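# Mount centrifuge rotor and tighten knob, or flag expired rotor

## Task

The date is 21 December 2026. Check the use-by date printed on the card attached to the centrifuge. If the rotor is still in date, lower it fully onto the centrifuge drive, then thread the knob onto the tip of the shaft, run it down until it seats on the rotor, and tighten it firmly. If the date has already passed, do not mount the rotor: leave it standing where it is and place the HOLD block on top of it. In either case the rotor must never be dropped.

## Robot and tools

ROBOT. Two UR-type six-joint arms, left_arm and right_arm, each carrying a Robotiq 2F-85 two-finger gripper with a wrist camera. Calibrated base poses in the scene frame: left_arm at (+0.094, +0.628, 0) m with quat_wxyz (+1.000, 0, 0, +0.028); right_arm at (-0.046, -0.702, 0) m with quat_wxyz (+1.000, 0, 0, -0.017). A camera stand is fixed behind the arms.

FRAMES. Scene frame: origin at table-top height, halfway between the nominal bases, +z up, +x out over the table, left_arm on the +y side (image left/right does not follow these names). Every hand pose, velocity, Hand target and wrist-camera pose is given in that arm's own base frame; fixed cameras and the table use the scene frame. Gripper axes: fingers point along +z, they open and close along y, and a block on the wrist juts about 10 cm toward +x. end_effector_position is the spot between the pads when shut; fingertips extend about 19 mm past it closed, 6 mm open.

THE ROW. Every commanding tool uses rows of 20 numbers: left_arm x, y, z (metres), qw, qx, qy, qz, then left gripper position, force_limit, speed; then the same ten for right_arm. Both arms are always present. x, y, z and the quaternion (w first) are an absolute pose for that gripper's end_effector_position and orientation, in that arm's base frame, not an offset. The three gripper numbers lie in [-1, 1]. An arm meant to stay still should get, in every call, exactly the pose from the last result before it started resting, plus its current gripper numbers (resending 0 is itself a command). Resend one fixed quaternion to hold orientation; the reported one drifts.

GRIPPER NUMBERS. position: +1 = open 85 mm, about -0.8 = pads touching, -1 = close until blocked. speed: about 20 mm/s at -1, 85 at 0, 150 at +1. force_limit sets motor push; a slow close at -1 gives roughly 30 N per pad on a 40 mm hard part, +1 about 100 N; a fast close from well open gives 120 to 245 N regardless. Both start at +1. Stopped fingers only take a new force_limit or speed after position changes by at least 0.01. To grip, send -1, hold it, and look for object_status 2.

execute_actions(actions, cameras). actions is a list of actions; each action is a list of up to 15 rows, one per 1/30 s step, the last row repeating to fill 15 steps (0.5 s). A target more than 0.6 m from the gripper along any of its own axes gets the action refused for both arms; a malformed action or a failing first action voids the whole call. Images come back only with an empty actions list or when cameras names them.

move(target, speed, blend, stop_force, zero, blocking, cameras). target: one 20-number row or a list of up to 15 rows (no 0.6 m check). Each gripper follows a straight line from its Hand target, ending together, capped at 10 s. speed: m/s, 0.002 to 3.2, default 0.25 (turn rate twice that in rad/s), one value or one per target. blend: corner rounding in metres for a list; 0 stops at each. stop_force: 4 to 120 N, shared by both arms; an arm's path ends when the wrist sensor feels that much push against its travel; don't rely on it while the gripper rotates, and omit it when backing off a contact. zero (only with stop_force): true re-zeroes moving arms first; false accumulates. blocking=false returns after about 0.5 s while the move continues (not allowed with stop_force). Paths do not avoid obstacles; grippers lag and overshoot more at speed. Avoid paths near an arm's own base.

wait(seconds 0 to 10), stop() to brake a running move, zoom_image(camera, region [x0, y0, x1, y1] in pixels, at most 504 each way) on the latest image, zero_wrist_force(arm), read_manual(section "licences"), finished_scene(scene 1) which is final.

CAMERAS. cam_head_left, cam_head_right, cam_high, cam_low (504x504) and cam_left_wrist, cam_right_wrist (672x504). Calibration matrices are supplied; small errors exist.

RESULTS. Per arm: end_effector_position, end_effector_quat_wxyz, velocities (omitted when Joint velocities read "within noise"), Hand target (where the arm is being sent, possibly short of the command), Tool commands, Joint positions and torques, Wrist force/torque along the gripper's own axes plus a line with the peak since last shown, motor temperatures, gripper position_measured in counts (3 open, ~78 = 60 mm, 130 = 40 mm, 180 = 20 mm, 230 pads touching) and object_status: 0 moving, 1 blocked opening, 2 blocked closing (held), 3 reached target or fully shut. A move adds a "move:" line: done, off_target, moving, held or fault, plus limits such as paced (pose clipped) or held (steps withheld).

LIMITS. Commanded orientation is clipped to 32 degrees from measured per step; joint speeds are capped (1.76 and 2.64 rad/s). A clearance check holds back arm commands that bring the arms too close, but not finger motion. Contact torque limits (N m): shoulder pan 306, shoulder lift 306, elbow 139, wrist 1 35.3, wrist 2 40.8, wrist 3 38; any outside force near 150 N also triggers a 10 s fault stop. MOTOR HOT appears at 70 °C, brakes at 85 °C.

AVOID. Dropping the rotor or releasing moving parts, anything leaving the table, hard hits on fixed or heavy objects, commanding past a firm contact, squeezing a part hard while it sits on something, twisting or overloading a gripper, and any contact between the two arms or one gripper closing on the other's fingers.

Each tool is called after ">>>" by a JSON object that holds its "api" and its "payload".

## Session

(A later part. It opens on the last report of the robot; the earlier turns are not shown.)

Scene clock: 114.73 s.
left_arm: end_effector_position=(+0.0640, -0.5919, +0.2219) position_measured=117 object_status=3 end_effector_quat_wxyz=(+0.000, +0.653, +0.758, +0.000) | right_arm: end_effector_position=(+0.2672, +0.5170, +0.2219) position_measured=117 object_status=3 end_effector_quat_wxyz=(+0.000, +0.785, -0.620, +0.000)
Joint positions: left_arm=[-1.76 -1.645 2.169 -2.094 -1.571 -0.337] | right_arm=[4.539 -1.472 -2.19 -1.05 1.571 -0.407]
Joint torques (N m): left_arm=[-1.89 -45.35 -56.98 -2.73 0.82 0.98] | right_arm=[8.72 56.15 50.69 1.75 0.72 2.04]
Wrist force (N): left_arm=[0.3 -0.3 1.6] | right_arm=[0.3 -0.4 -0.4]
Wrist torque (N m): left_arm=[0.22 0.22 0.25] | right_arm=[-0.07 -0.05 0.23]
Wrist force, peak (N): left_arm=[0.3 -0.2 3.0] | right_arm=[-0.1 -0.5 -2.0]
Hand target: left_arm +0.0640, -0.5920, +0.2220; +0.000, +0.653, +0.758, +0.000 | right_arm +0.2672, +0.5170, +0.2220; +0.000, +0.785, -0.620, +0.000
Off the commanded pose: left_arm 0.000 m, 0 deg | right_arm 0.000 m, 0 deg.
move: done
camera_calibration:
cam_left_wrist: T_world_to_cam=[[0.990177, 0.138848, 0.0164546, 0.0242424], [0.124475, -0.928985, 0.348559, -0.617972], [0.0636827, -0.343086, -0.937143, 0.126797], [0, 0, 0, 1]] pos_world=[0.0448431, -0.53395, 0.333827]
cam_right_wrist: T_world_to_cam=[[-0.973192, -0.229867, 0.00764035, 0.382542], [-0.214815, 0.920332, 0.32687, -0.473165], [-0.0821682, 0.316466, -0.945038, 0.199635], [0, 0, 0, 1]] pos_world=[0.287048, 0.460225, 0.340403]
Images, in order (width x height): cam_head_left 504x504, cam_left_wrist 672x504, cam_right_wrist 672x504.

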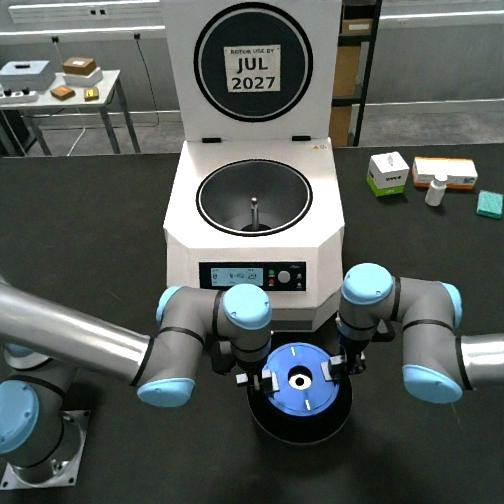

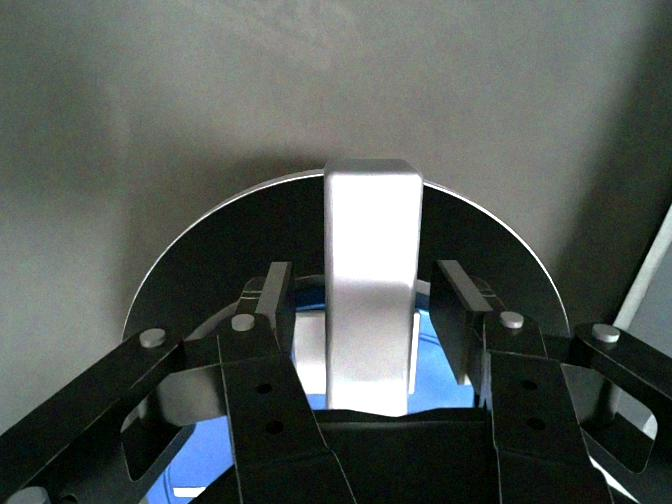

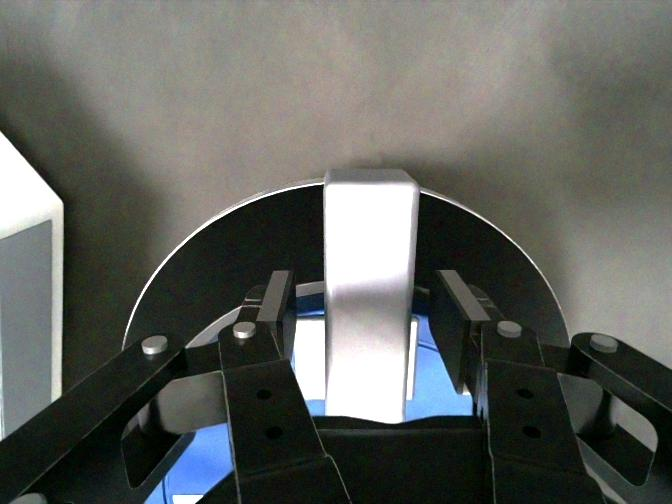

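>>> {"api": "move", "payload": {"target": [0.0640,-0.592,0.222,0,0.6528,0.7576,0,-1,1,-1,0.2672,0.5170,0.222,0,0.7847,-0.6199,0,-1,1,-1], "speed": 0.08}}

Scene clock: 119.77 s.
left_arm: end_effector_position=(+0.0640, -0.5920, +0.2221) position_measured=172 object_status=0 end_effector_quat_wxyz=(+0.000, +0.653, +0.758, +0.000) | right_arm: end_effector_position=(+0.2672, +0.5170, +0.2220) position_measured=172 object_status=0 end_effector_quat_wxyz=(+0.000, +0.785, -0.620, +0.000)
Joint positions: left_arm=[-1.76 -1.645 2.169 -2.094 -1.571 -0.337] | right_arm=[4.539 -1.472 -2.19 -1.05 1.571 -0.407]
Joint torques (N m): left_arm=[-7.07 -39.34 -49.68 -6.18 1.07 1.2] | right_arm=[10.39 43.83 44.09 5.22 -0.65 -1.3]
Wrist force (N): left_arm=[7.2 -1.0 -11.2] | right_arm=[6.4 3.8 -14.1]
Wrist torque (N m): left_arm=[0.34 0.21 0.32] | right_arm=[0.11 -0.01 0.20]
Wrist force, peak (N): left_arm=[6.8 -1.2 -11.6] | right_arm=[6.6 4.1 -14.6]
Hand target: left_arm +0.0640, -0.5920, +0.2220; +0.000, +0.653, +0.758, +0.000 | right_arm +0.2672, +0.5170, +0.2220; +0.000, +0.785, -0.620, +0.000
Off the commanded pose: left_arm 0.000 m, 0 deg | right_arm 0.000 m, 0 deg.
move: done

>>> {"api": "wait", "payload": {"seconds": 0.2, "cameras": ["cam_head_left","cam_head_right","cam_high","cam_low"]}}

>>> {"api": "zoom_image", "payload": {"camera": "cam_head_left", "region": [184, 150, 324, 250]}}

>>> {"api": "zoom_image", "payload": {"camera": "cam_head_right", "region": [184, 150, 324, 250]}}

>>> {"api": "zoom_image", "payload": {"camera": "cam_high", "region": [280, 175, 430, 315]}}

>>> {"api": "zoom_image", "payload": {"camera": "cam_low", "region": [200, 150, 340, 250]}}

>>> {"api": "zoom_image", "payload": {"camera": "cam_head_right", "region": [214, 330, 354, 450]}}

>>> {"api": "zoom_image", "payload": {"camera": "cam_low", "region": [360, 230, 500, 350]}}

Scene clock: 132.43 s.
left_arm: end_effector_position=(+0.0640, -0.5920, +0.2220) position_measured=172 object_status=2 end_effector_quat_wxyz=(+0.000, +0.653, +0.758, +0.000) | right_arm: end_effector_position=(+0.2672, +0.5170, +0.2220) position_measured=172 object_status=2 end_effector_quat_wxyz=(+0.000, +0.785, -0.620, +0.000)
Joint positions: left_arm=[-1.76 -1.645 2.169 -2.094 -1.571 -0.337] | right_arm=[4.539 -1.472 -2.19 -1.05 1.571 -0.407]
Joint torques (N m): left_arm=[-6.06 -14.26 -28.85 -4.81 1.11 1.18] | right_arm=[6.06 13.85 32 3.9 -1.16 -1.34]
Wrist force (N): left_arm=[7.1 -1.2 -10.9] | right_arm=[6.4 4.0 -14.6]
Wrist torque (N m): left_arm=[0.31 0.23 0.32] | right_arm=[0.14 -0.01 0.21]
Wrist force, peak (N): left_arm=[6.9 -1.2 -12.0] | right_arm=[6.9 4.0 -15.0]
Hand target: left_arm +0.0640, -0.5920, +0.2220; +0.000, +0.653, +0.758, +0.000 | right_arm +0.2672, +0.5170, +0.2220; +0.000, +0.785, -0.620, +0.000
Tool commands: left_gripper/position=-1.0 left_gripper/force_limit=+1.0 left_gripper/speed=-1.0 right_gripper/position=-1.0 right_gripper/force_limit=+1.0 right_gripper/speed=-1.0
Off the commanded pose: left_arm 0.000 m, 0 deg | right_arm 0.000 m, 0 deg.
wait: 0.20 s; at rest from the start
Images, in order (width x height): cam_head_left 504x504, cam_head_right 504x504, cam_high 504x504, cam_low 504x504.

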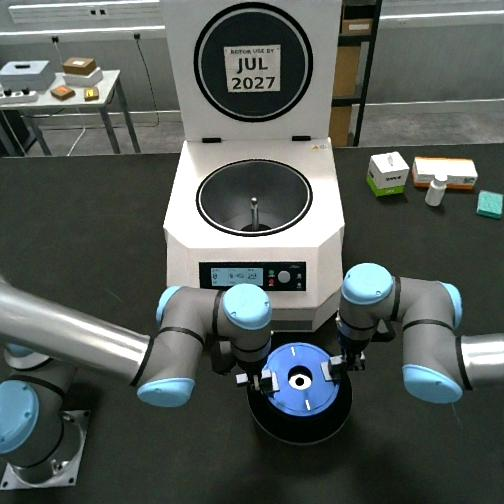

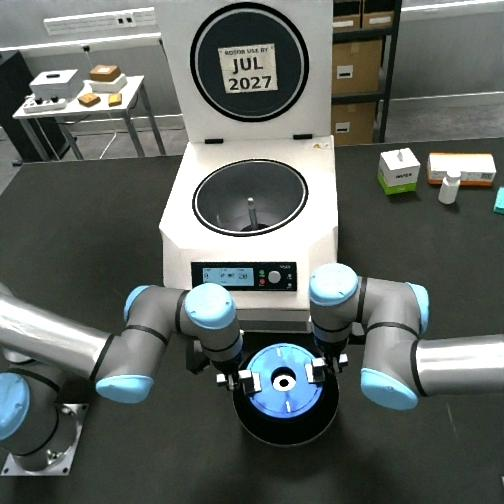

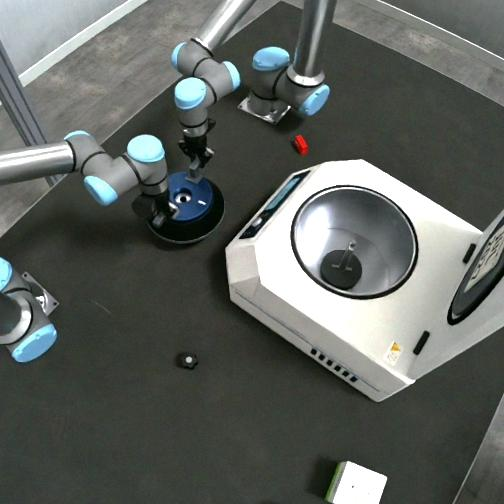

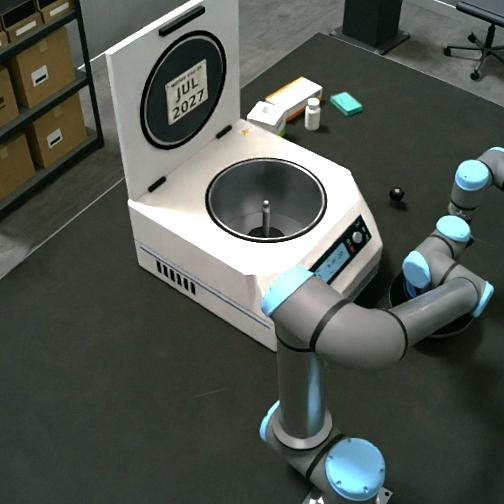

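Scaled by 3.600 from the camera's 504x504 image, which has a finer 720x720 frame.

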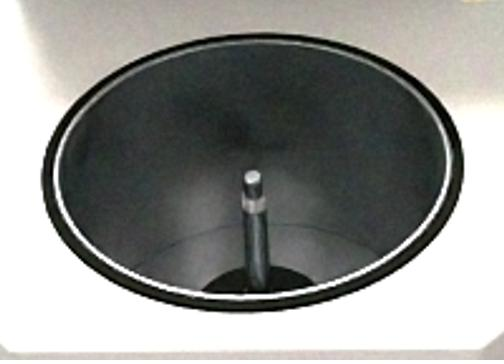

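Scaled by 3.600 from the camera's 504x504 image, which has a finer 720x720 frame.

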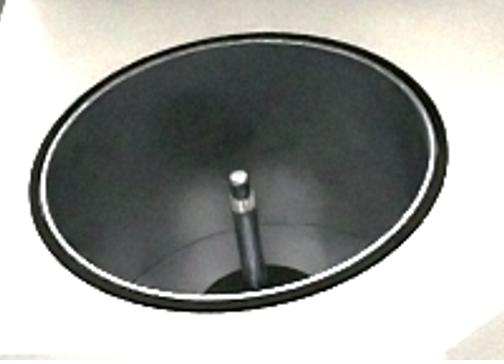

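Scaled by 3.360 from the camera's 504x504 image, which has a finer 720x720 frame.

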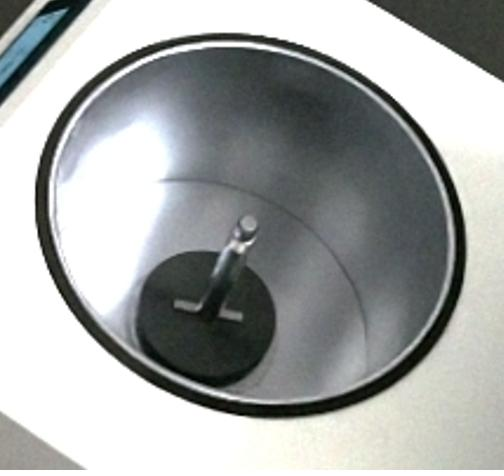

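Scaled by 3.600 from the camera's 504x504 image, which has a finer 720x720 frame.

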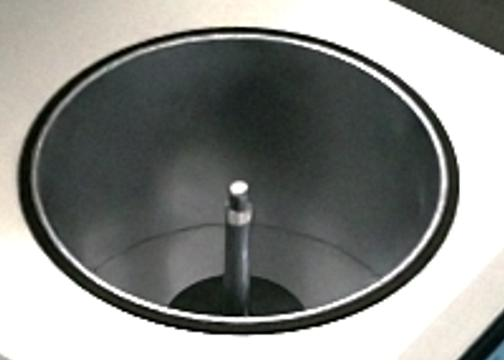

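Scaled by 3.600 from the camera's 504x504 image, which has a finer 720x720 frame.

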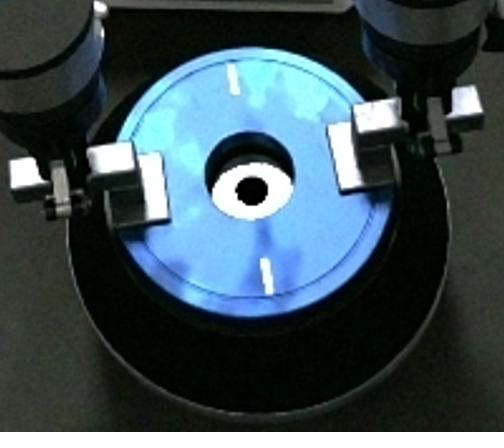

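Scaled by 3.600 from the camera's 504x504 image, which has a finer 720x720 frame.

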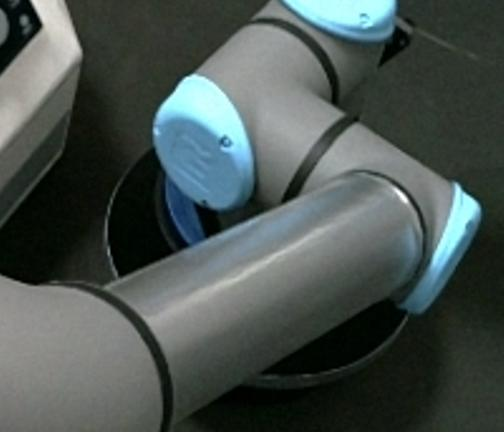

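>>> {"api": "move", "payload": {"target": [0.0640,-0.592,0.252,0,0.6528,0.7576,0,-1,1,-1,0.2672,0.5170,0.252,0,0.7847,-0.6199,0,-1,1,-1], "speed": 0.04, "cameras": ["cam_head_right","cam_left_wrist","cam_right_wrist"]}}

Scene clock: 141.00 s.
left_arm: end_effector_position=(+0.0640, -0.5921, +0.2523) position_measured=172 object_status=2 end_effector_quat_wxyz=(+0.000, +0.653, +0.758, +0.000) end_effector_velocity=(+0.000, +0.000, -0.003) end_effector_angular_velocity=(-0.001, +0.000, +0.000) | right_arm: end_effector_position=(+0.2672, +0.5170, +0.2523) position_measured=172 object_status=2 end_effector_quat_wxyz=(+0.000, +0.785, -0.620, +0.000) end_effector_velocity=(+0.000, +0.000, -0.002) end_effector_angular_velocity=(+0.003, +0.001, +0.001)
Joint positions: left_arm=[-1.76 -1.673 2.133 -2.032 -1.571 -0.337] | right_arm=[4.539 -1.444 -2.155 -1.113 1.571 -0.407]
Joint velocities: left_arm=[0 0.002 0.004 -0.007 0 0] | right_arm=[0 -0.001 -0.004 0.007 0.001 -0.001]
Joint torques (N m): left_arm=[0.98 -41.83 -50.09 -9.08 1.06 0.51] | right_arm=[-10.2 46.26 49.01 7.56 -2.29 -1.18]
Wrist force (N): left_arm=[-13.7 -5.5 36.3] | right_arm=[-13.6 -5.3 36.4]
Wrist torque (N m): left_arm=[0.68 0.33 0.87] | right_arm=[0.36 -0.07 0.77]
Wrist force, peak (N): left_arm=[-23.9 -6.1 38.2] | right_arm=[-25.5 -4.6 40.3]
Hand target: left_arm +0.0640, -0.5920, +0.2520; +0.000, +0.653, +0.758, +0.000 | right_arm +0.2672, +0.5170, +0.2520; +0.000, +0.785, -0.620, +0.000
Off the commanded pose: left_arm 0.000 m, 0 deg | right_arm 0.000 m, 0 deg.
move: done
camera_calibration:
cam_left_wrist: T_world_to_cam=[[0.990182, 0.138828, 0.0162989, 0.0239014], [0.124485, -0.928845, 0.348928, -0.62871], [0.0635803, -0.343474, -0.937008, 0.155007], [0, 0, 0, 1]] pos_world=[0.0447429, -0.534051, 0.364227]
cam_right_wrist: T_world_to_cam=[[-0.9732, -0.229837, 0.00747582, 0.38236], [-0.214815, 0.920235, 0.327142, -0.483125], [-0.0820687, 0.316768, -0.944946, 0.228068], [0, 0, 0, 1]] pos_world=[0.287048, 0.460224, 0.370703]
Images, in order (width x height): cam_head_right 504x504, cam_left_wrist 672x504, cam_right_wrist 672x504.

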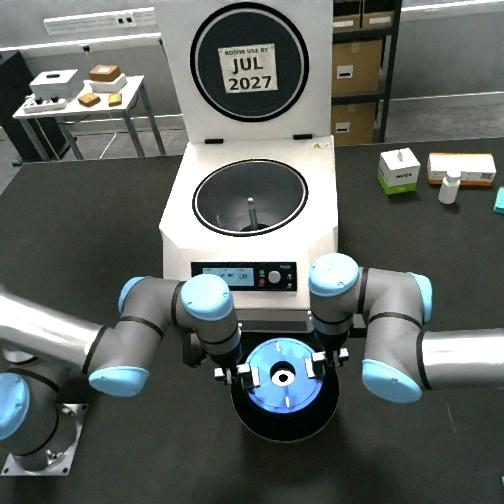

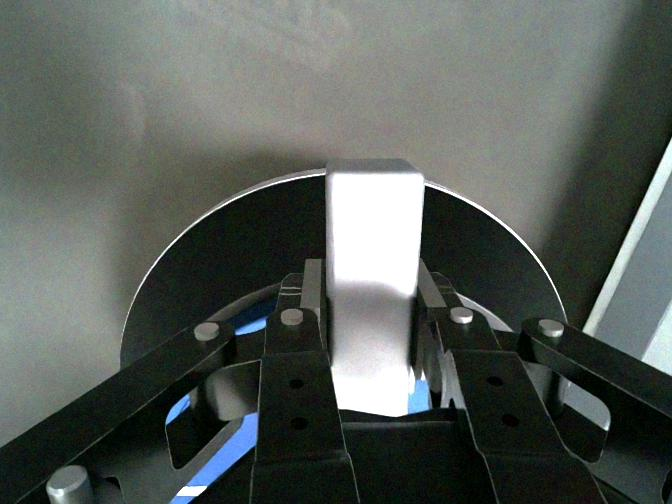

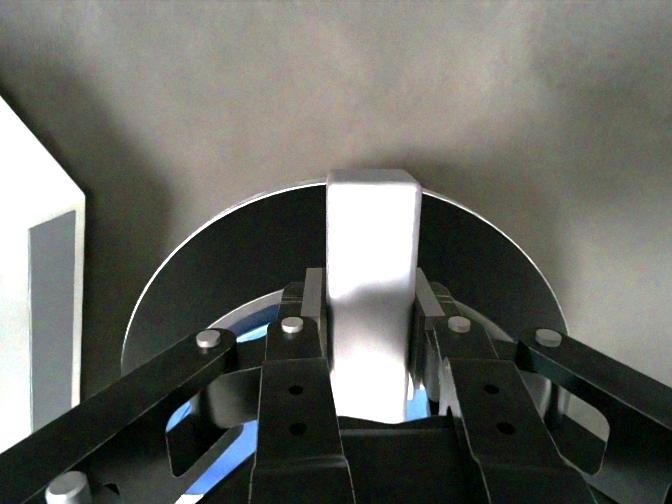

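>>> {"api": "move", "payload": {"target": [[0.0640,-0.592,0.51,0,0.6528,0.7576,0,-1,1,-1,0.2672,0.5170,0.51,0,0.7847,-0.6199,0,-1,1,-1],[0.34586,-0.55115,0.51,0,0.6129,0.7902,0,-1,1,-1,0.56678,0.58964,0.51,0,0.8155,-0.5787,0,-1,1,-1],[0.6281,-0.5115,0.51,0,0.5714,0.8207,0,-1,1,-1,0.8659,0.6634,0.51,0,0.8442,-0.5360,0,-1,1,-1]], "speed": 0.14, "blend": 0.04, "cameras": ["all"]}}

Scene clock: 163.90 s.
left_arm: end_effector_position=(+0.3084, -0.5565, +0.5117) position_measured=172 object_status=2 end_effector_quat_wxyz=(+0.000, +0.617, +0.787, -0.002) | right_arm: end_effector_position=(+0.5357, +0.5821, +0.5080) position_measured=172 object_status=2 end_effector_quat_wxyz=(+0.008, +0.813, -0.583, -0.006)
Joint positions: left_arm=[-1.34 -1.701 1.689 -1.56 -1.574 -0.009] | right_arm=[4.185 -1.711 -1.42 -1.596 1.585 -0.854]
Joint torques (N m): left_arm=[-1.1 -35.49 -51.2 -6.16 7.39 3.14] | right_arm=[1.56 68.97 47.8 9.13 -4.2 0.67]
Wrist force (N): left_arm=[9.5 -18.7 14.2] | right_arm=[2.0 39.0 -0.4]
Wrist torque (N m): left_arm=[5.61 0.68 -0.63] | right_arm=[-2.30 -0.27 -0.27]
Wrist force, peak (N): left_arm=[69.4 -57.7 -82.7] | right_arm=[3.1 124.2 -71.8]
Hand target: left_arm +0.3084, -0.5565, +0.5117; +0.000, +0.617, +0.787, -0.002 | right_arm +0.5359, +0.5822, +0.5080; +0.008, +0.813, -0.583, -0.006
Tool commands: left_gripper/position=-1.0 left_gripper/force_limit=+1.0 left_gripper/speed=-1.0 right_gripper/position=-1.0 right_gripper/force_limit=+1.0 right_gripper/speed=-1.0
Off the commanded pose: left_arm 0.323 m, 7 deg | right_arm 0.340 m, 7 deg.
FORCE FAULT: contact force on the right arm reached its limit, and that arm stopped. The contact can be on any part of that arm, not only on its tool. Since the last result, the stops that this result tells of count together as 19 of the actions that you can send in this scene. That arm's remaining commands of this call were not run. That arm is still stopped at the end of this call. That arm stays stopped for about 1 more second. Until then a move that you send moves the other arm only, and its call returns only when the move has ended. Once the stop has ended, the next robot result says so. If the stop ends while you think or write, that arm runs what you send next. While its stop runs, that arm takes no new command, but its gripper still runs the gripper command that each later call begins with. Until it ends, the stop uses up actions while you think or wait. An arm that is not stopped still takes commands.
FORCE FAULT: contact force on the left arm reached its limit, and that arm stopped for 10 seconds. The contact can be on any part of that arm, not only on its tool. That arm's remaining commands of this call were not run. That arm's target is now where it stood when the stop ended, not its last command. That arm accepts commands again.
move: fault (left_arm, right_arm); path passed 1 of 3 targets
camera_calibration:
cam_left_wrist: T_world_to_cam=[[0.973374, 0.228853, 0.0130462, -0.170453], [0.209872, -0.912638, 0.350778, -0.734929], [0.0921832, -0.3387, -0.936368, 0.388212], [0, 0, 0, 1]] pos_world=[0.284369, -0.500228, 0.62353]
cam_right_wrist: T_world_to_cam=[[-0.947166, -0.319521, 0.0279678, 0.684559], [-0.293289, 0.898093, 0.327736, -0.514378], [-0.129836, 0.302218, -0.944355, 0.504843], [0, 0, 0, 1]] pos_world=[0.563077, 0.528118, 0.626186]

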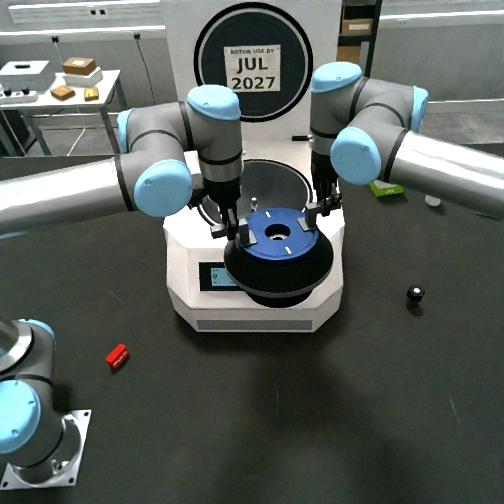

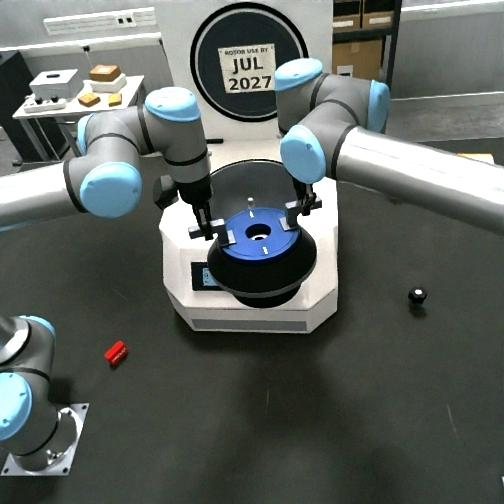

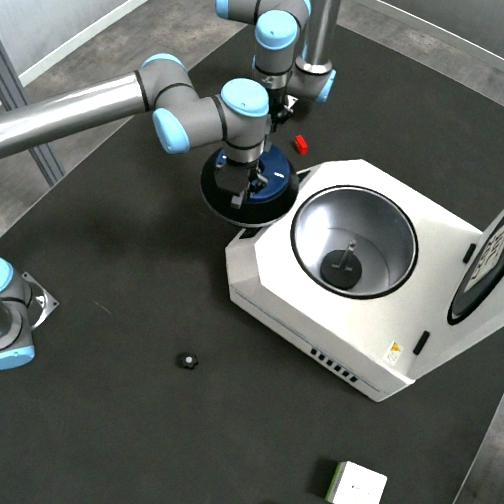

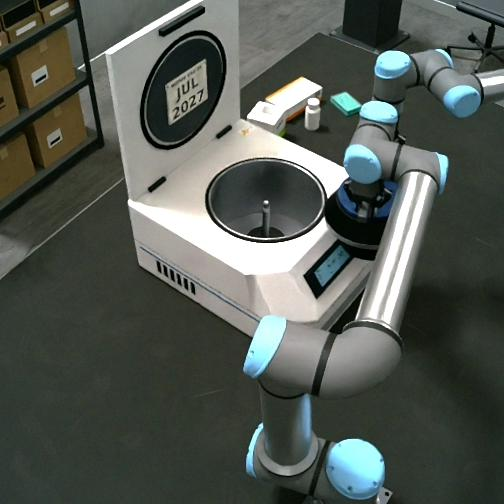

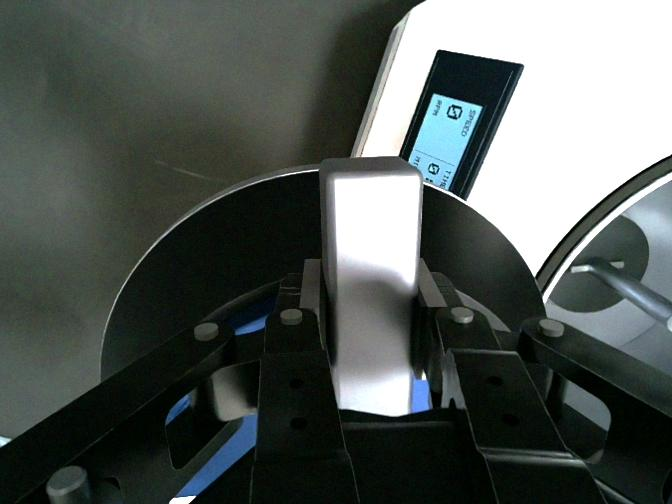

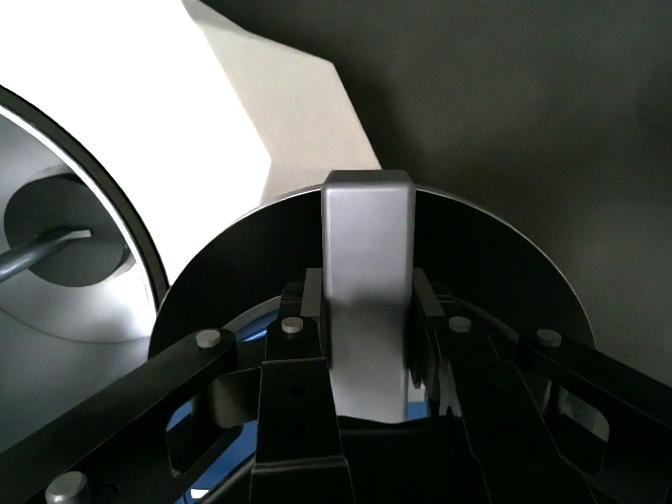

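>>> {"api": "wait", "payload": {"seconds": 0.7}}

Scene clock: 170.83 s.
left_arm: end_effector_position=(+0.3084, -0.5565, +0.5117) position_measured=172 object_status=2 end_effector_quat_wxyz=(+0.000, +0.617, +0.787, -0.002) | right_arm: end_effector_position=(+0.5357, +0.5821, +0.5080) position_measured=172 object_status=2 end_effector_quat_wxyz=(+0.008, +0.813, -0.583, -0.006)
Joint positions: left_arm=[-1.34 -1.701 1.689 -1.56 -1.574 -0.009] | right_arm=[4.185 -1.711 -1.42 -1.596 1.585 -0.854]
Joint torques (N m): left_arm=[-1.41 -36.57 -52.01 -12.61 16.44 2.95] | right_arm=[2.39 67.56 49 19.49 -13.73 0.38]
Wrist force (N): left_arm=[7.9 -19.0 14.2] | right_arm=[-0.1 39.3 -0.1]
Wrist torque (N m): left_arm=[5.63 0.61 -0.63] | right_arm=[-2.28 -0.22 -0.22]
Wrist force, peak (N): left_arm=[8.7 -19.0 15.8] | right_arm=[1.5 40.1 -0.4]
Hand target: left_arm +0.3084, -0.5565, +0.5117; +0.000, +0.617, +0.787, -0.002 | right_arm +0.5357, +0.5821, +0.5080; +0.008, +0.813, -0.583, -0.006
Tool commands: left_gripper/position=-1.0 left_gripper/force_limit=+1.0 left_gripper/speed=-1.0 right_gripper/position=-1.0 right_gripper/force_limit=+1.0 right_gripper/speed=-1.0
Off the commanded pose: left_arm 0.323 m, 7 deg | right_arm 0.340 m, 7 deg.
FORCE FAULT, CONTINUED: the right arm's stop, for the force fault that an earlier result reported, is over. During its stop the right arm's controller moved it back a little. That arm's target is now where it stood when the stop ended, not its last command. That arm accepts commands again.
wait: 0.70 s; at rest from the start

>>> {"api": "move", "payload": {"target": [[0.3064,-0.5565,0.527,0,0.617,0.787,0,-1,1,-1,0.5357,0.5811,0.525,0.004,0.813,-0.583,-0.003,-1,1,-1]], "speed": 0.03, "cameras": ["cam_head_left","cam_head_right","cam_low"]}}

Scene clock: 177.90 s.
left_arm: end_effector_position=(+0.3064, -0.5566, +0.5272) position_measured=172 object_status=2 end_effector_quat_wxyz=(+0.000, +0.617, +0.787, +0.000) | right_arm: end_effector_position=(+0.5357, +0.5811, +0.5253) position_measured=172 object_status=2 end_effector_quat_wxyz=(+0.004, +0.813, -0.583, -0.003)
Joint positions: left_arm=[-1.345 -1.702 1.662 -1.531 -1.571 -0.015] | right_arm=[4.187 -1.706 -1.397 -1.617 1.577 -0.852]
Joint torques (N m): left_arm=[2.45 -78.95 -54.68 -1.58 -1.76 1.26] | right_arm=[-10.6 99.64 54.98 5.56 -6.92 3.02]
Wrist force (N): left_arm=[-33.0 4.9 37.7] | right_arm=[-35.3 6.4 34.8]
Wrist torque (N m): left_arm=[1.00 0.59 -0.43] | right_arm=[1.27 0.38 -0.68]
Wrist force, peak (N): left_arm=[-33.0 4.9 37.7] | right_arm=[-35.3 6.4 34.8]
Hand target: left_arm +0.3064, -0.5565, +0.5270; +0.000, +0.617, +0.787, +0.000 | right_arm +0.5357, +0.5811, +0.5250; +0.004, +0.813, -0.583, -0.003
Off the commanded pose: left_arm 0.000 m, 0 deg | right_arm 0.000 m, 0 deg.
move: done
Images, in order (width x height): cam_head_left 504x504, cam_head_right 504x504, cam_low 504x504.

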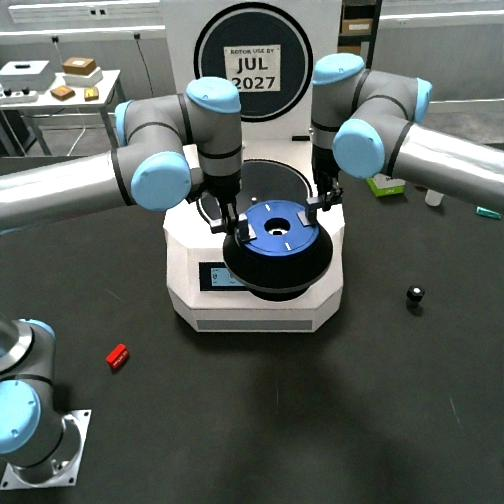

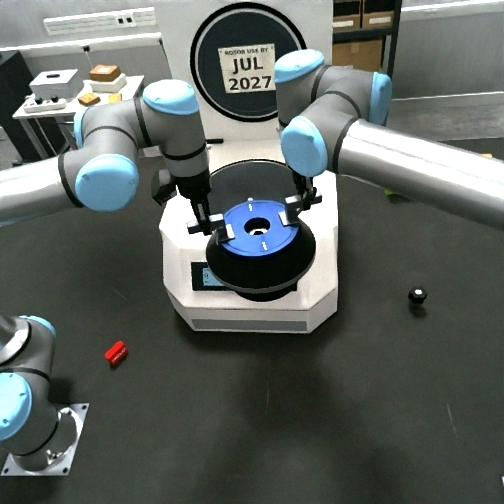

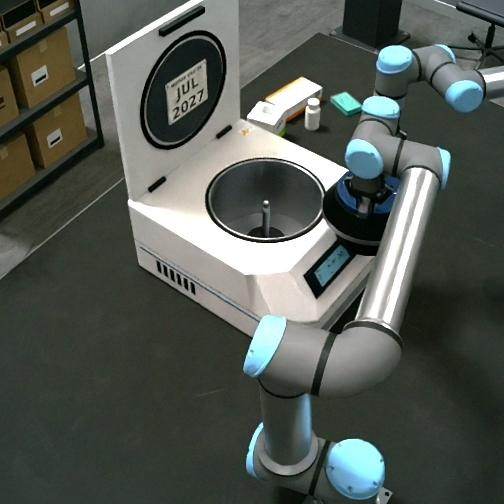

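>>> {"api": "move", "payload": {"target": [[0.3064,-0.5565,0.546,0,0.617,0.787,0,-1,1,-1,0.5357,0.5811,0.546,0,0.813,-0.583,0,-1,1,-1],[0.4228,-0.5405,0.546,0,0.6025,0.7981,0,-1,1,-1,0.6594,0.6123,0.546,0,0.8231,-0.5678,0,-1,1,-1]], "speed": 0.07, "blend": 0.01, "cameras": ["cam_head_left","cam_head_right"]}}

Scene clock: 186.97 s.
left_arm: end_effector_position=(+0.4229, -0.5406, +0.5461) position_measured=172 object_status=2 end_effector_quat_wxyz=(+0.000, +0.603, +0.798, +0.000) | right_arm: end_effector_position=(+0.6595, +0.6122, +0.5459) position_measured=172 object_status=2 end_effector_quat_wxyz=(+0.000, +0.823, -0.568, +0.000) end_effector_velocity=(-0.002, +0.000, -0.002) end_effector_angular_velocity=(-0.003, +0.002, -0.001)
Joint positions: left_arm=[-1.164 -1.614 1.549 -1.506 -1.571 0.13] | right_arm=[4.085 -1.896 -1.126 -1.691 1.571 -0.991]
Joint velocities: left_arm=[within noise] | right_arm=[0.002 0.002 -0.005 -0.001 0 0.003]
Joint torques (N m): left_arm=[-24.72 -77.45 -63.19 -9.48 -3.86 0.39] | right_arm=[5.03 131.06 66.52 14.34 0.45 5.93]
Wrist force (N): left_arm=[-3.3 11.8 33.7] | right_arm=[-6.1 13.0 40.4]
Wrist torque (N m): left_arm=[0.42 -0.18 -1.46] | right_arm=[0.68 0.85 -1.18]
Wrist force, peak (N): left_arm=[-33.4 5.0 43.3] | right_arm=[-36.2 6.4 41.2]
Hand target: left_arm +0.4228, -0.5405, +0.5460; +0.000, +0.603, +0.798, +0.000 | right_arm +0.6594, +0.6123, +0.5460; +0.000, +0.823, -0.568, +0.000
Off the commanded pose: left_arm 0.000 m, 0 deg | right_arm 0.000 m, 0 deg.
move: done
Images, in order (width x height): cam_head_left 504x504, cam_head_right 504x504.

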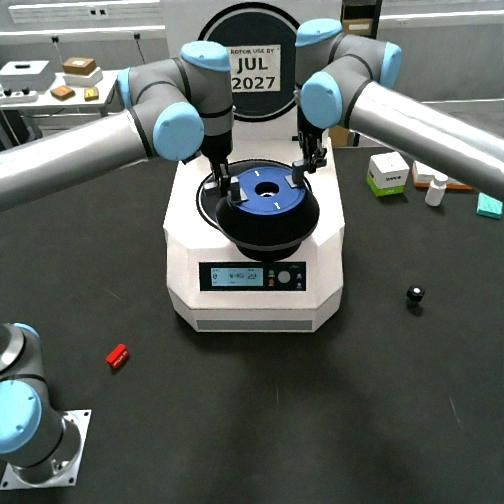

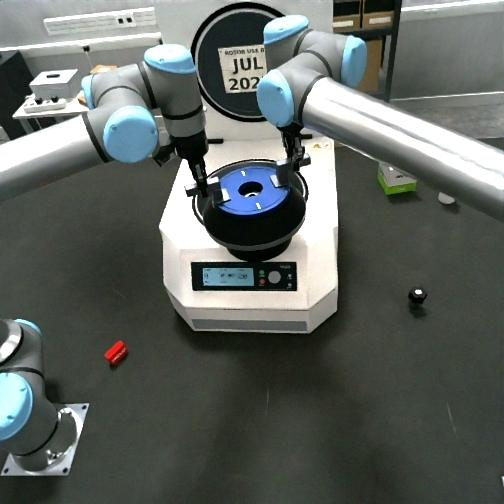

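>>> {"api": "zoom_image", "payload": {"camera": "cam_head_left", "region": [200, 150, 340, 270]}}

>>> {"api": "zoom_image", "payload": {"camera": "cam_head_right", "region": [184, 150, 324, 270]}}

Scaled by 3.600 from the camera's 504x504 image, which has a finer 720x720 frame.

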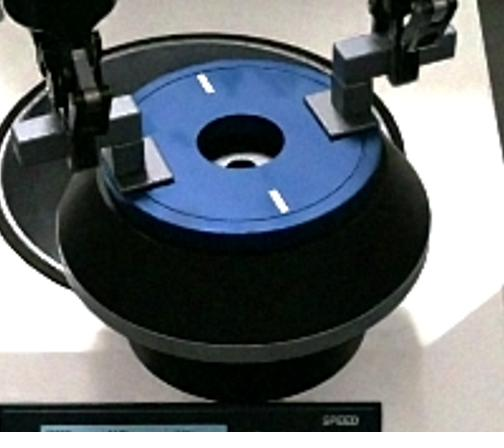

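Scaled by 3.600 from the camera's 504x504 image, which has a finer 720x720 frame.

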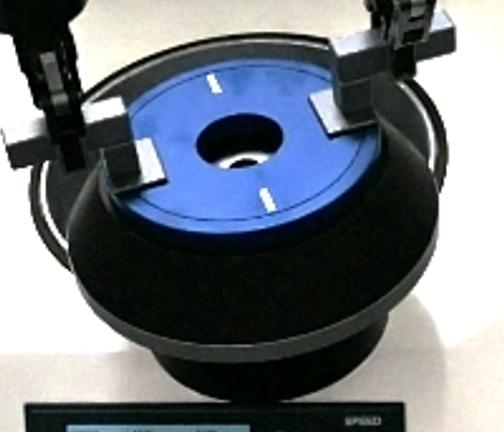

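>>> {"api": "move", "payload": {"target": [0.6277,-0.5014,0.546,0,0.5885,0.8085,0,-1,1,-1,0.8662,0.6726,0.546,0,0.8329,-0.5534,0,-1,1,-1], "speed": 0.08, "cameras": ["all"]}}

>>> {"api": "zoom_image", "payload": {"camera": "cam_head_left", "region": [190, 110, 330, 230]}}

>>> {"api": "zoom_image", "payload": {"camera": "cam_head_right", "region": [180, 110, 320, 230]}}

>>> {"api": "zoom_image", "payload": {"camera": "cam_high", "region": [280, 90, 440, 250]}}

>>> {"api": "zoom_image", "payload": {"camera": "cam_low", "region": [200, 80, 360, 240]}}

Scene clock: 202.03 s.
left_arm: end_effector_position=(+0.6277, -0.5014, +0.5460) position_measured=172 object_status=2 end_effector_quat_wxyz=(+0.000, +0.589, +0.808, +0.000) | right_arm: end_effector_position=(+0.8663, +0.6724, +0.5459) position_measured=172 object_status=2 end_effector_quat_wxyz=(+0.000, +0.833, -0.553, +0.000)
Joint positions: left_arm=[-0.893 -1.416 1.339 -1.494 -1.571 0.366] | right_arm=[3.961 -2.358 -0.394 -1.96 1.571 -1.149]
Joint torques (N m): left_arm=[-11.64 -93.34 -61.63 -7.95 -3.69 0.41] | right_arm=[15.33 152.47 74.99 17.53 2.05 4.33]
Wrist force (N): left_arm=[3.3 10.0 33.4] | right_arm=[1.3 11.7 39.5]
Wrist torque (N m): left_arm=[0.14 -0.15 -1.31] | right_arm=[0.49 0.83 -1.04]
Wrist force, peak (N): left_arm=[1.1 15.6 33.8] | right_arm=[-2.4 19.0 40.2]
Hand target: left_arm +0.6277, -0.5014, +0.5460; +0.000, +0.588, +0.808, +0.000 | right_arm +0.8662, +0.6726, +0.5460; +0.000, +0.833, -0.553, +0.000
Off the commanded pose: left_arm 0.000 m, 0 deg | right_arm 0.000 m, 0 deg.
move: done
camera_calibration:
cam_left_wrist: T_world_to_cam=[[0.954218, 0.29866, 0.0164348, -0.449037], [0.274482, -0.896156, 0.348661, -0.794851], [0.118859, -0.328187, -0.937105, 0.398583], [0, 0, 0, 1]] pos_world=[0.599277, -0.447391, 0.658027]
cam_right_wrist: T_world_to_cam=[[-0.922515, -0.385883, 0.00772542, 1.0597], [-0.362376, 0.872861, 0.326798, -0.43367], [-0.132849, 0.298677, -0.945063, 0.561727], [0, 0, 0, 1]] pos_world=[0.895059, 0.619677, 0.664404]

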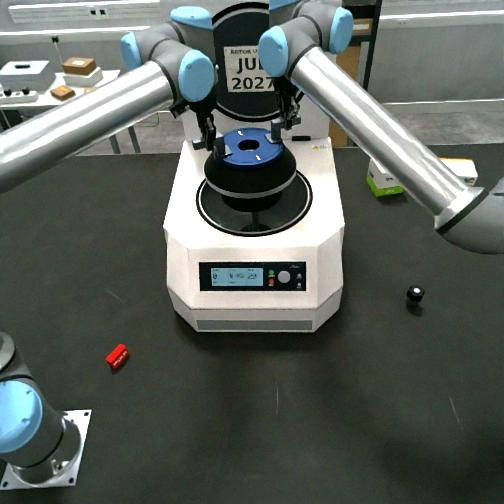

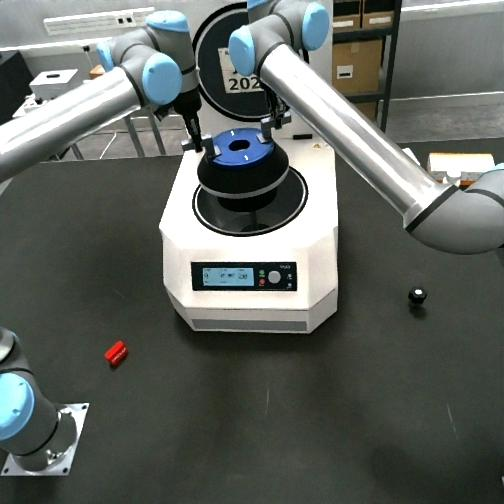

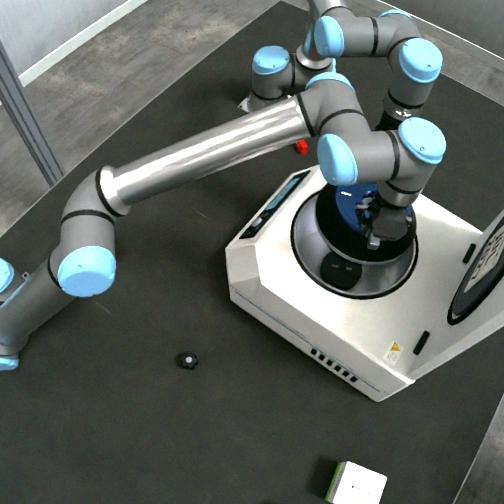

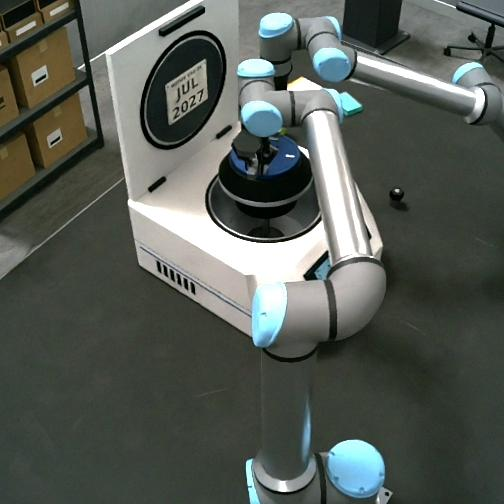

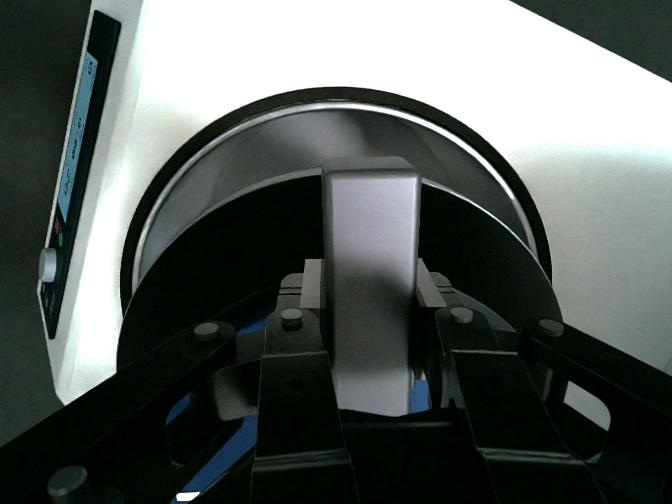

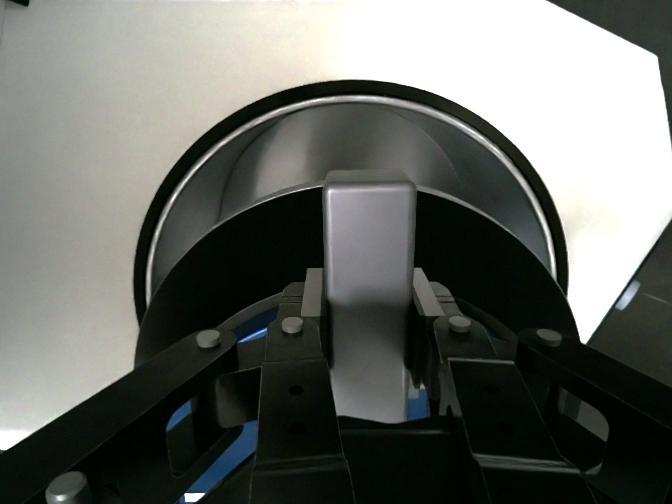

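Scaled by 3.600 from the camera's 504x504 image, which has a finer 720x720 frame.

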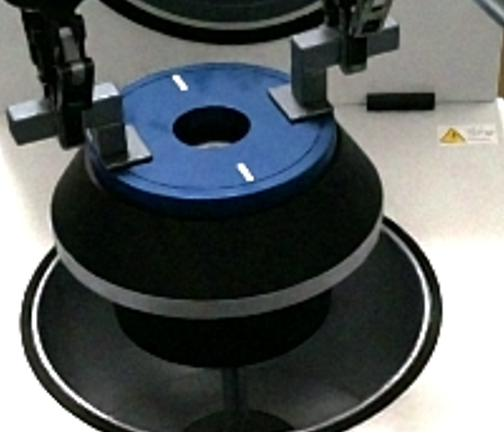

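Scaled by 3.600 from the camera's 504x504 image, which has a finer 720x720 frame.

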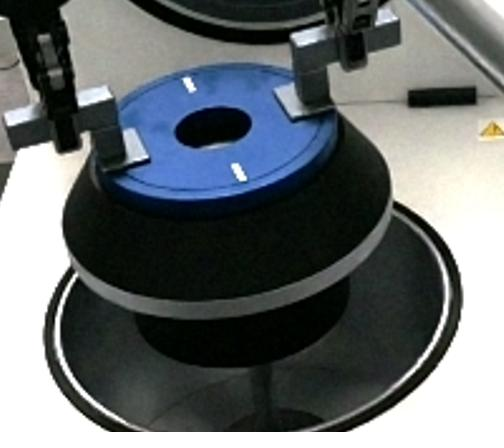

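Scaled by 3.150 from the camera's 504x504 image, which has a finer 720x720 frame.

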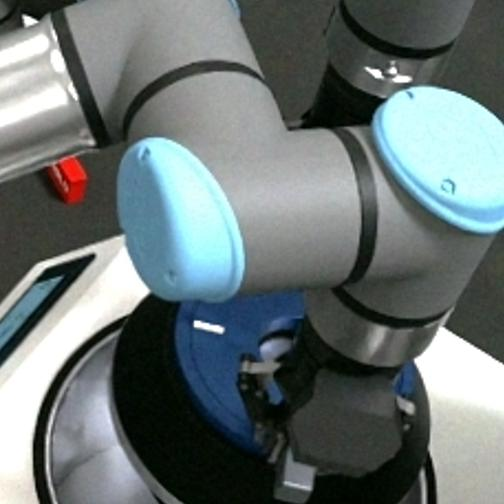

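Scaled by 3.150 from the camera's 504x504 image, which has a finer 720x720 frame.

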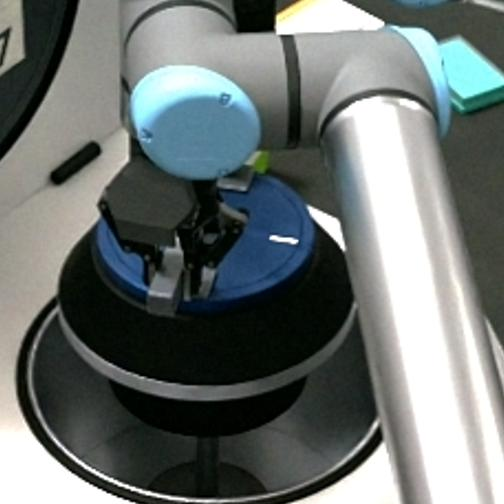

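>>> {"api": "zoom_image", "payload": {"camera": "cam_head_left", "region": [205, 160, 295, 240]}}

>>> {"api": "zoom_image", "payload": {"camera": "cam_low", "region": [210, 160, 330, 250]}}

>>> {"api": "zoom_image", "payload": {"camera": "cam_head_right", "region": [205, 160, 295, 240]}}

>>> {"api": "zoom_image", "payload": {"camera": "cam_high", "region": [280, 170, 430, 310]}}

Scaled by 5.600 from the camera's 504x504 image, which has a finer 720x720 frame.

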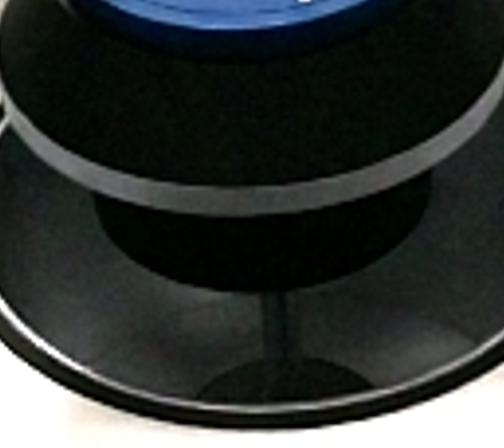

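Scaled by 4.200 from the camera's 504x504 image, which has a finer 720x720 frame.

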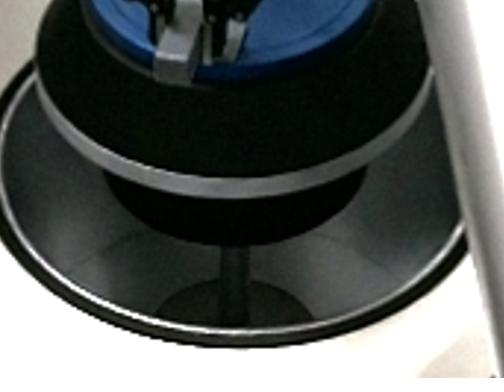

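Scaled by 5.600 from the camera's 504x504 image, which has a finer 720x720 frame.

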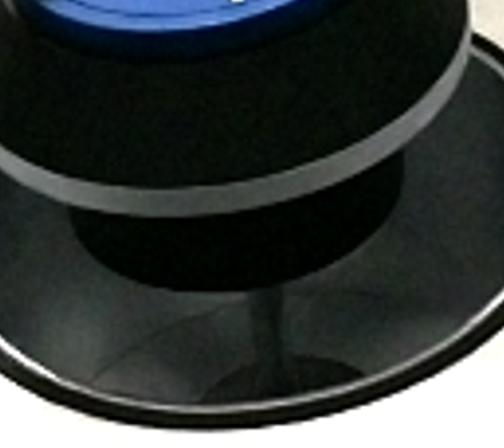

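Scaled by 3.360 from the camera's 504x504 image, which has a finer 720x720 frame.

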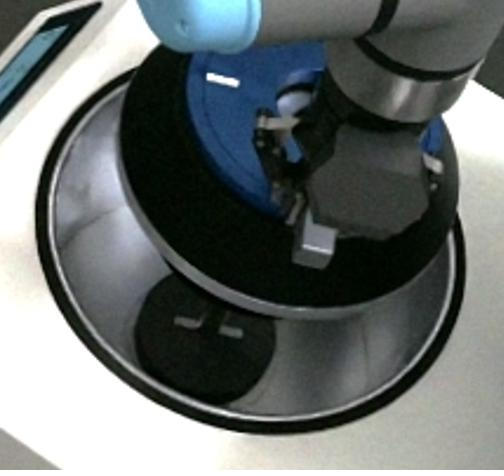

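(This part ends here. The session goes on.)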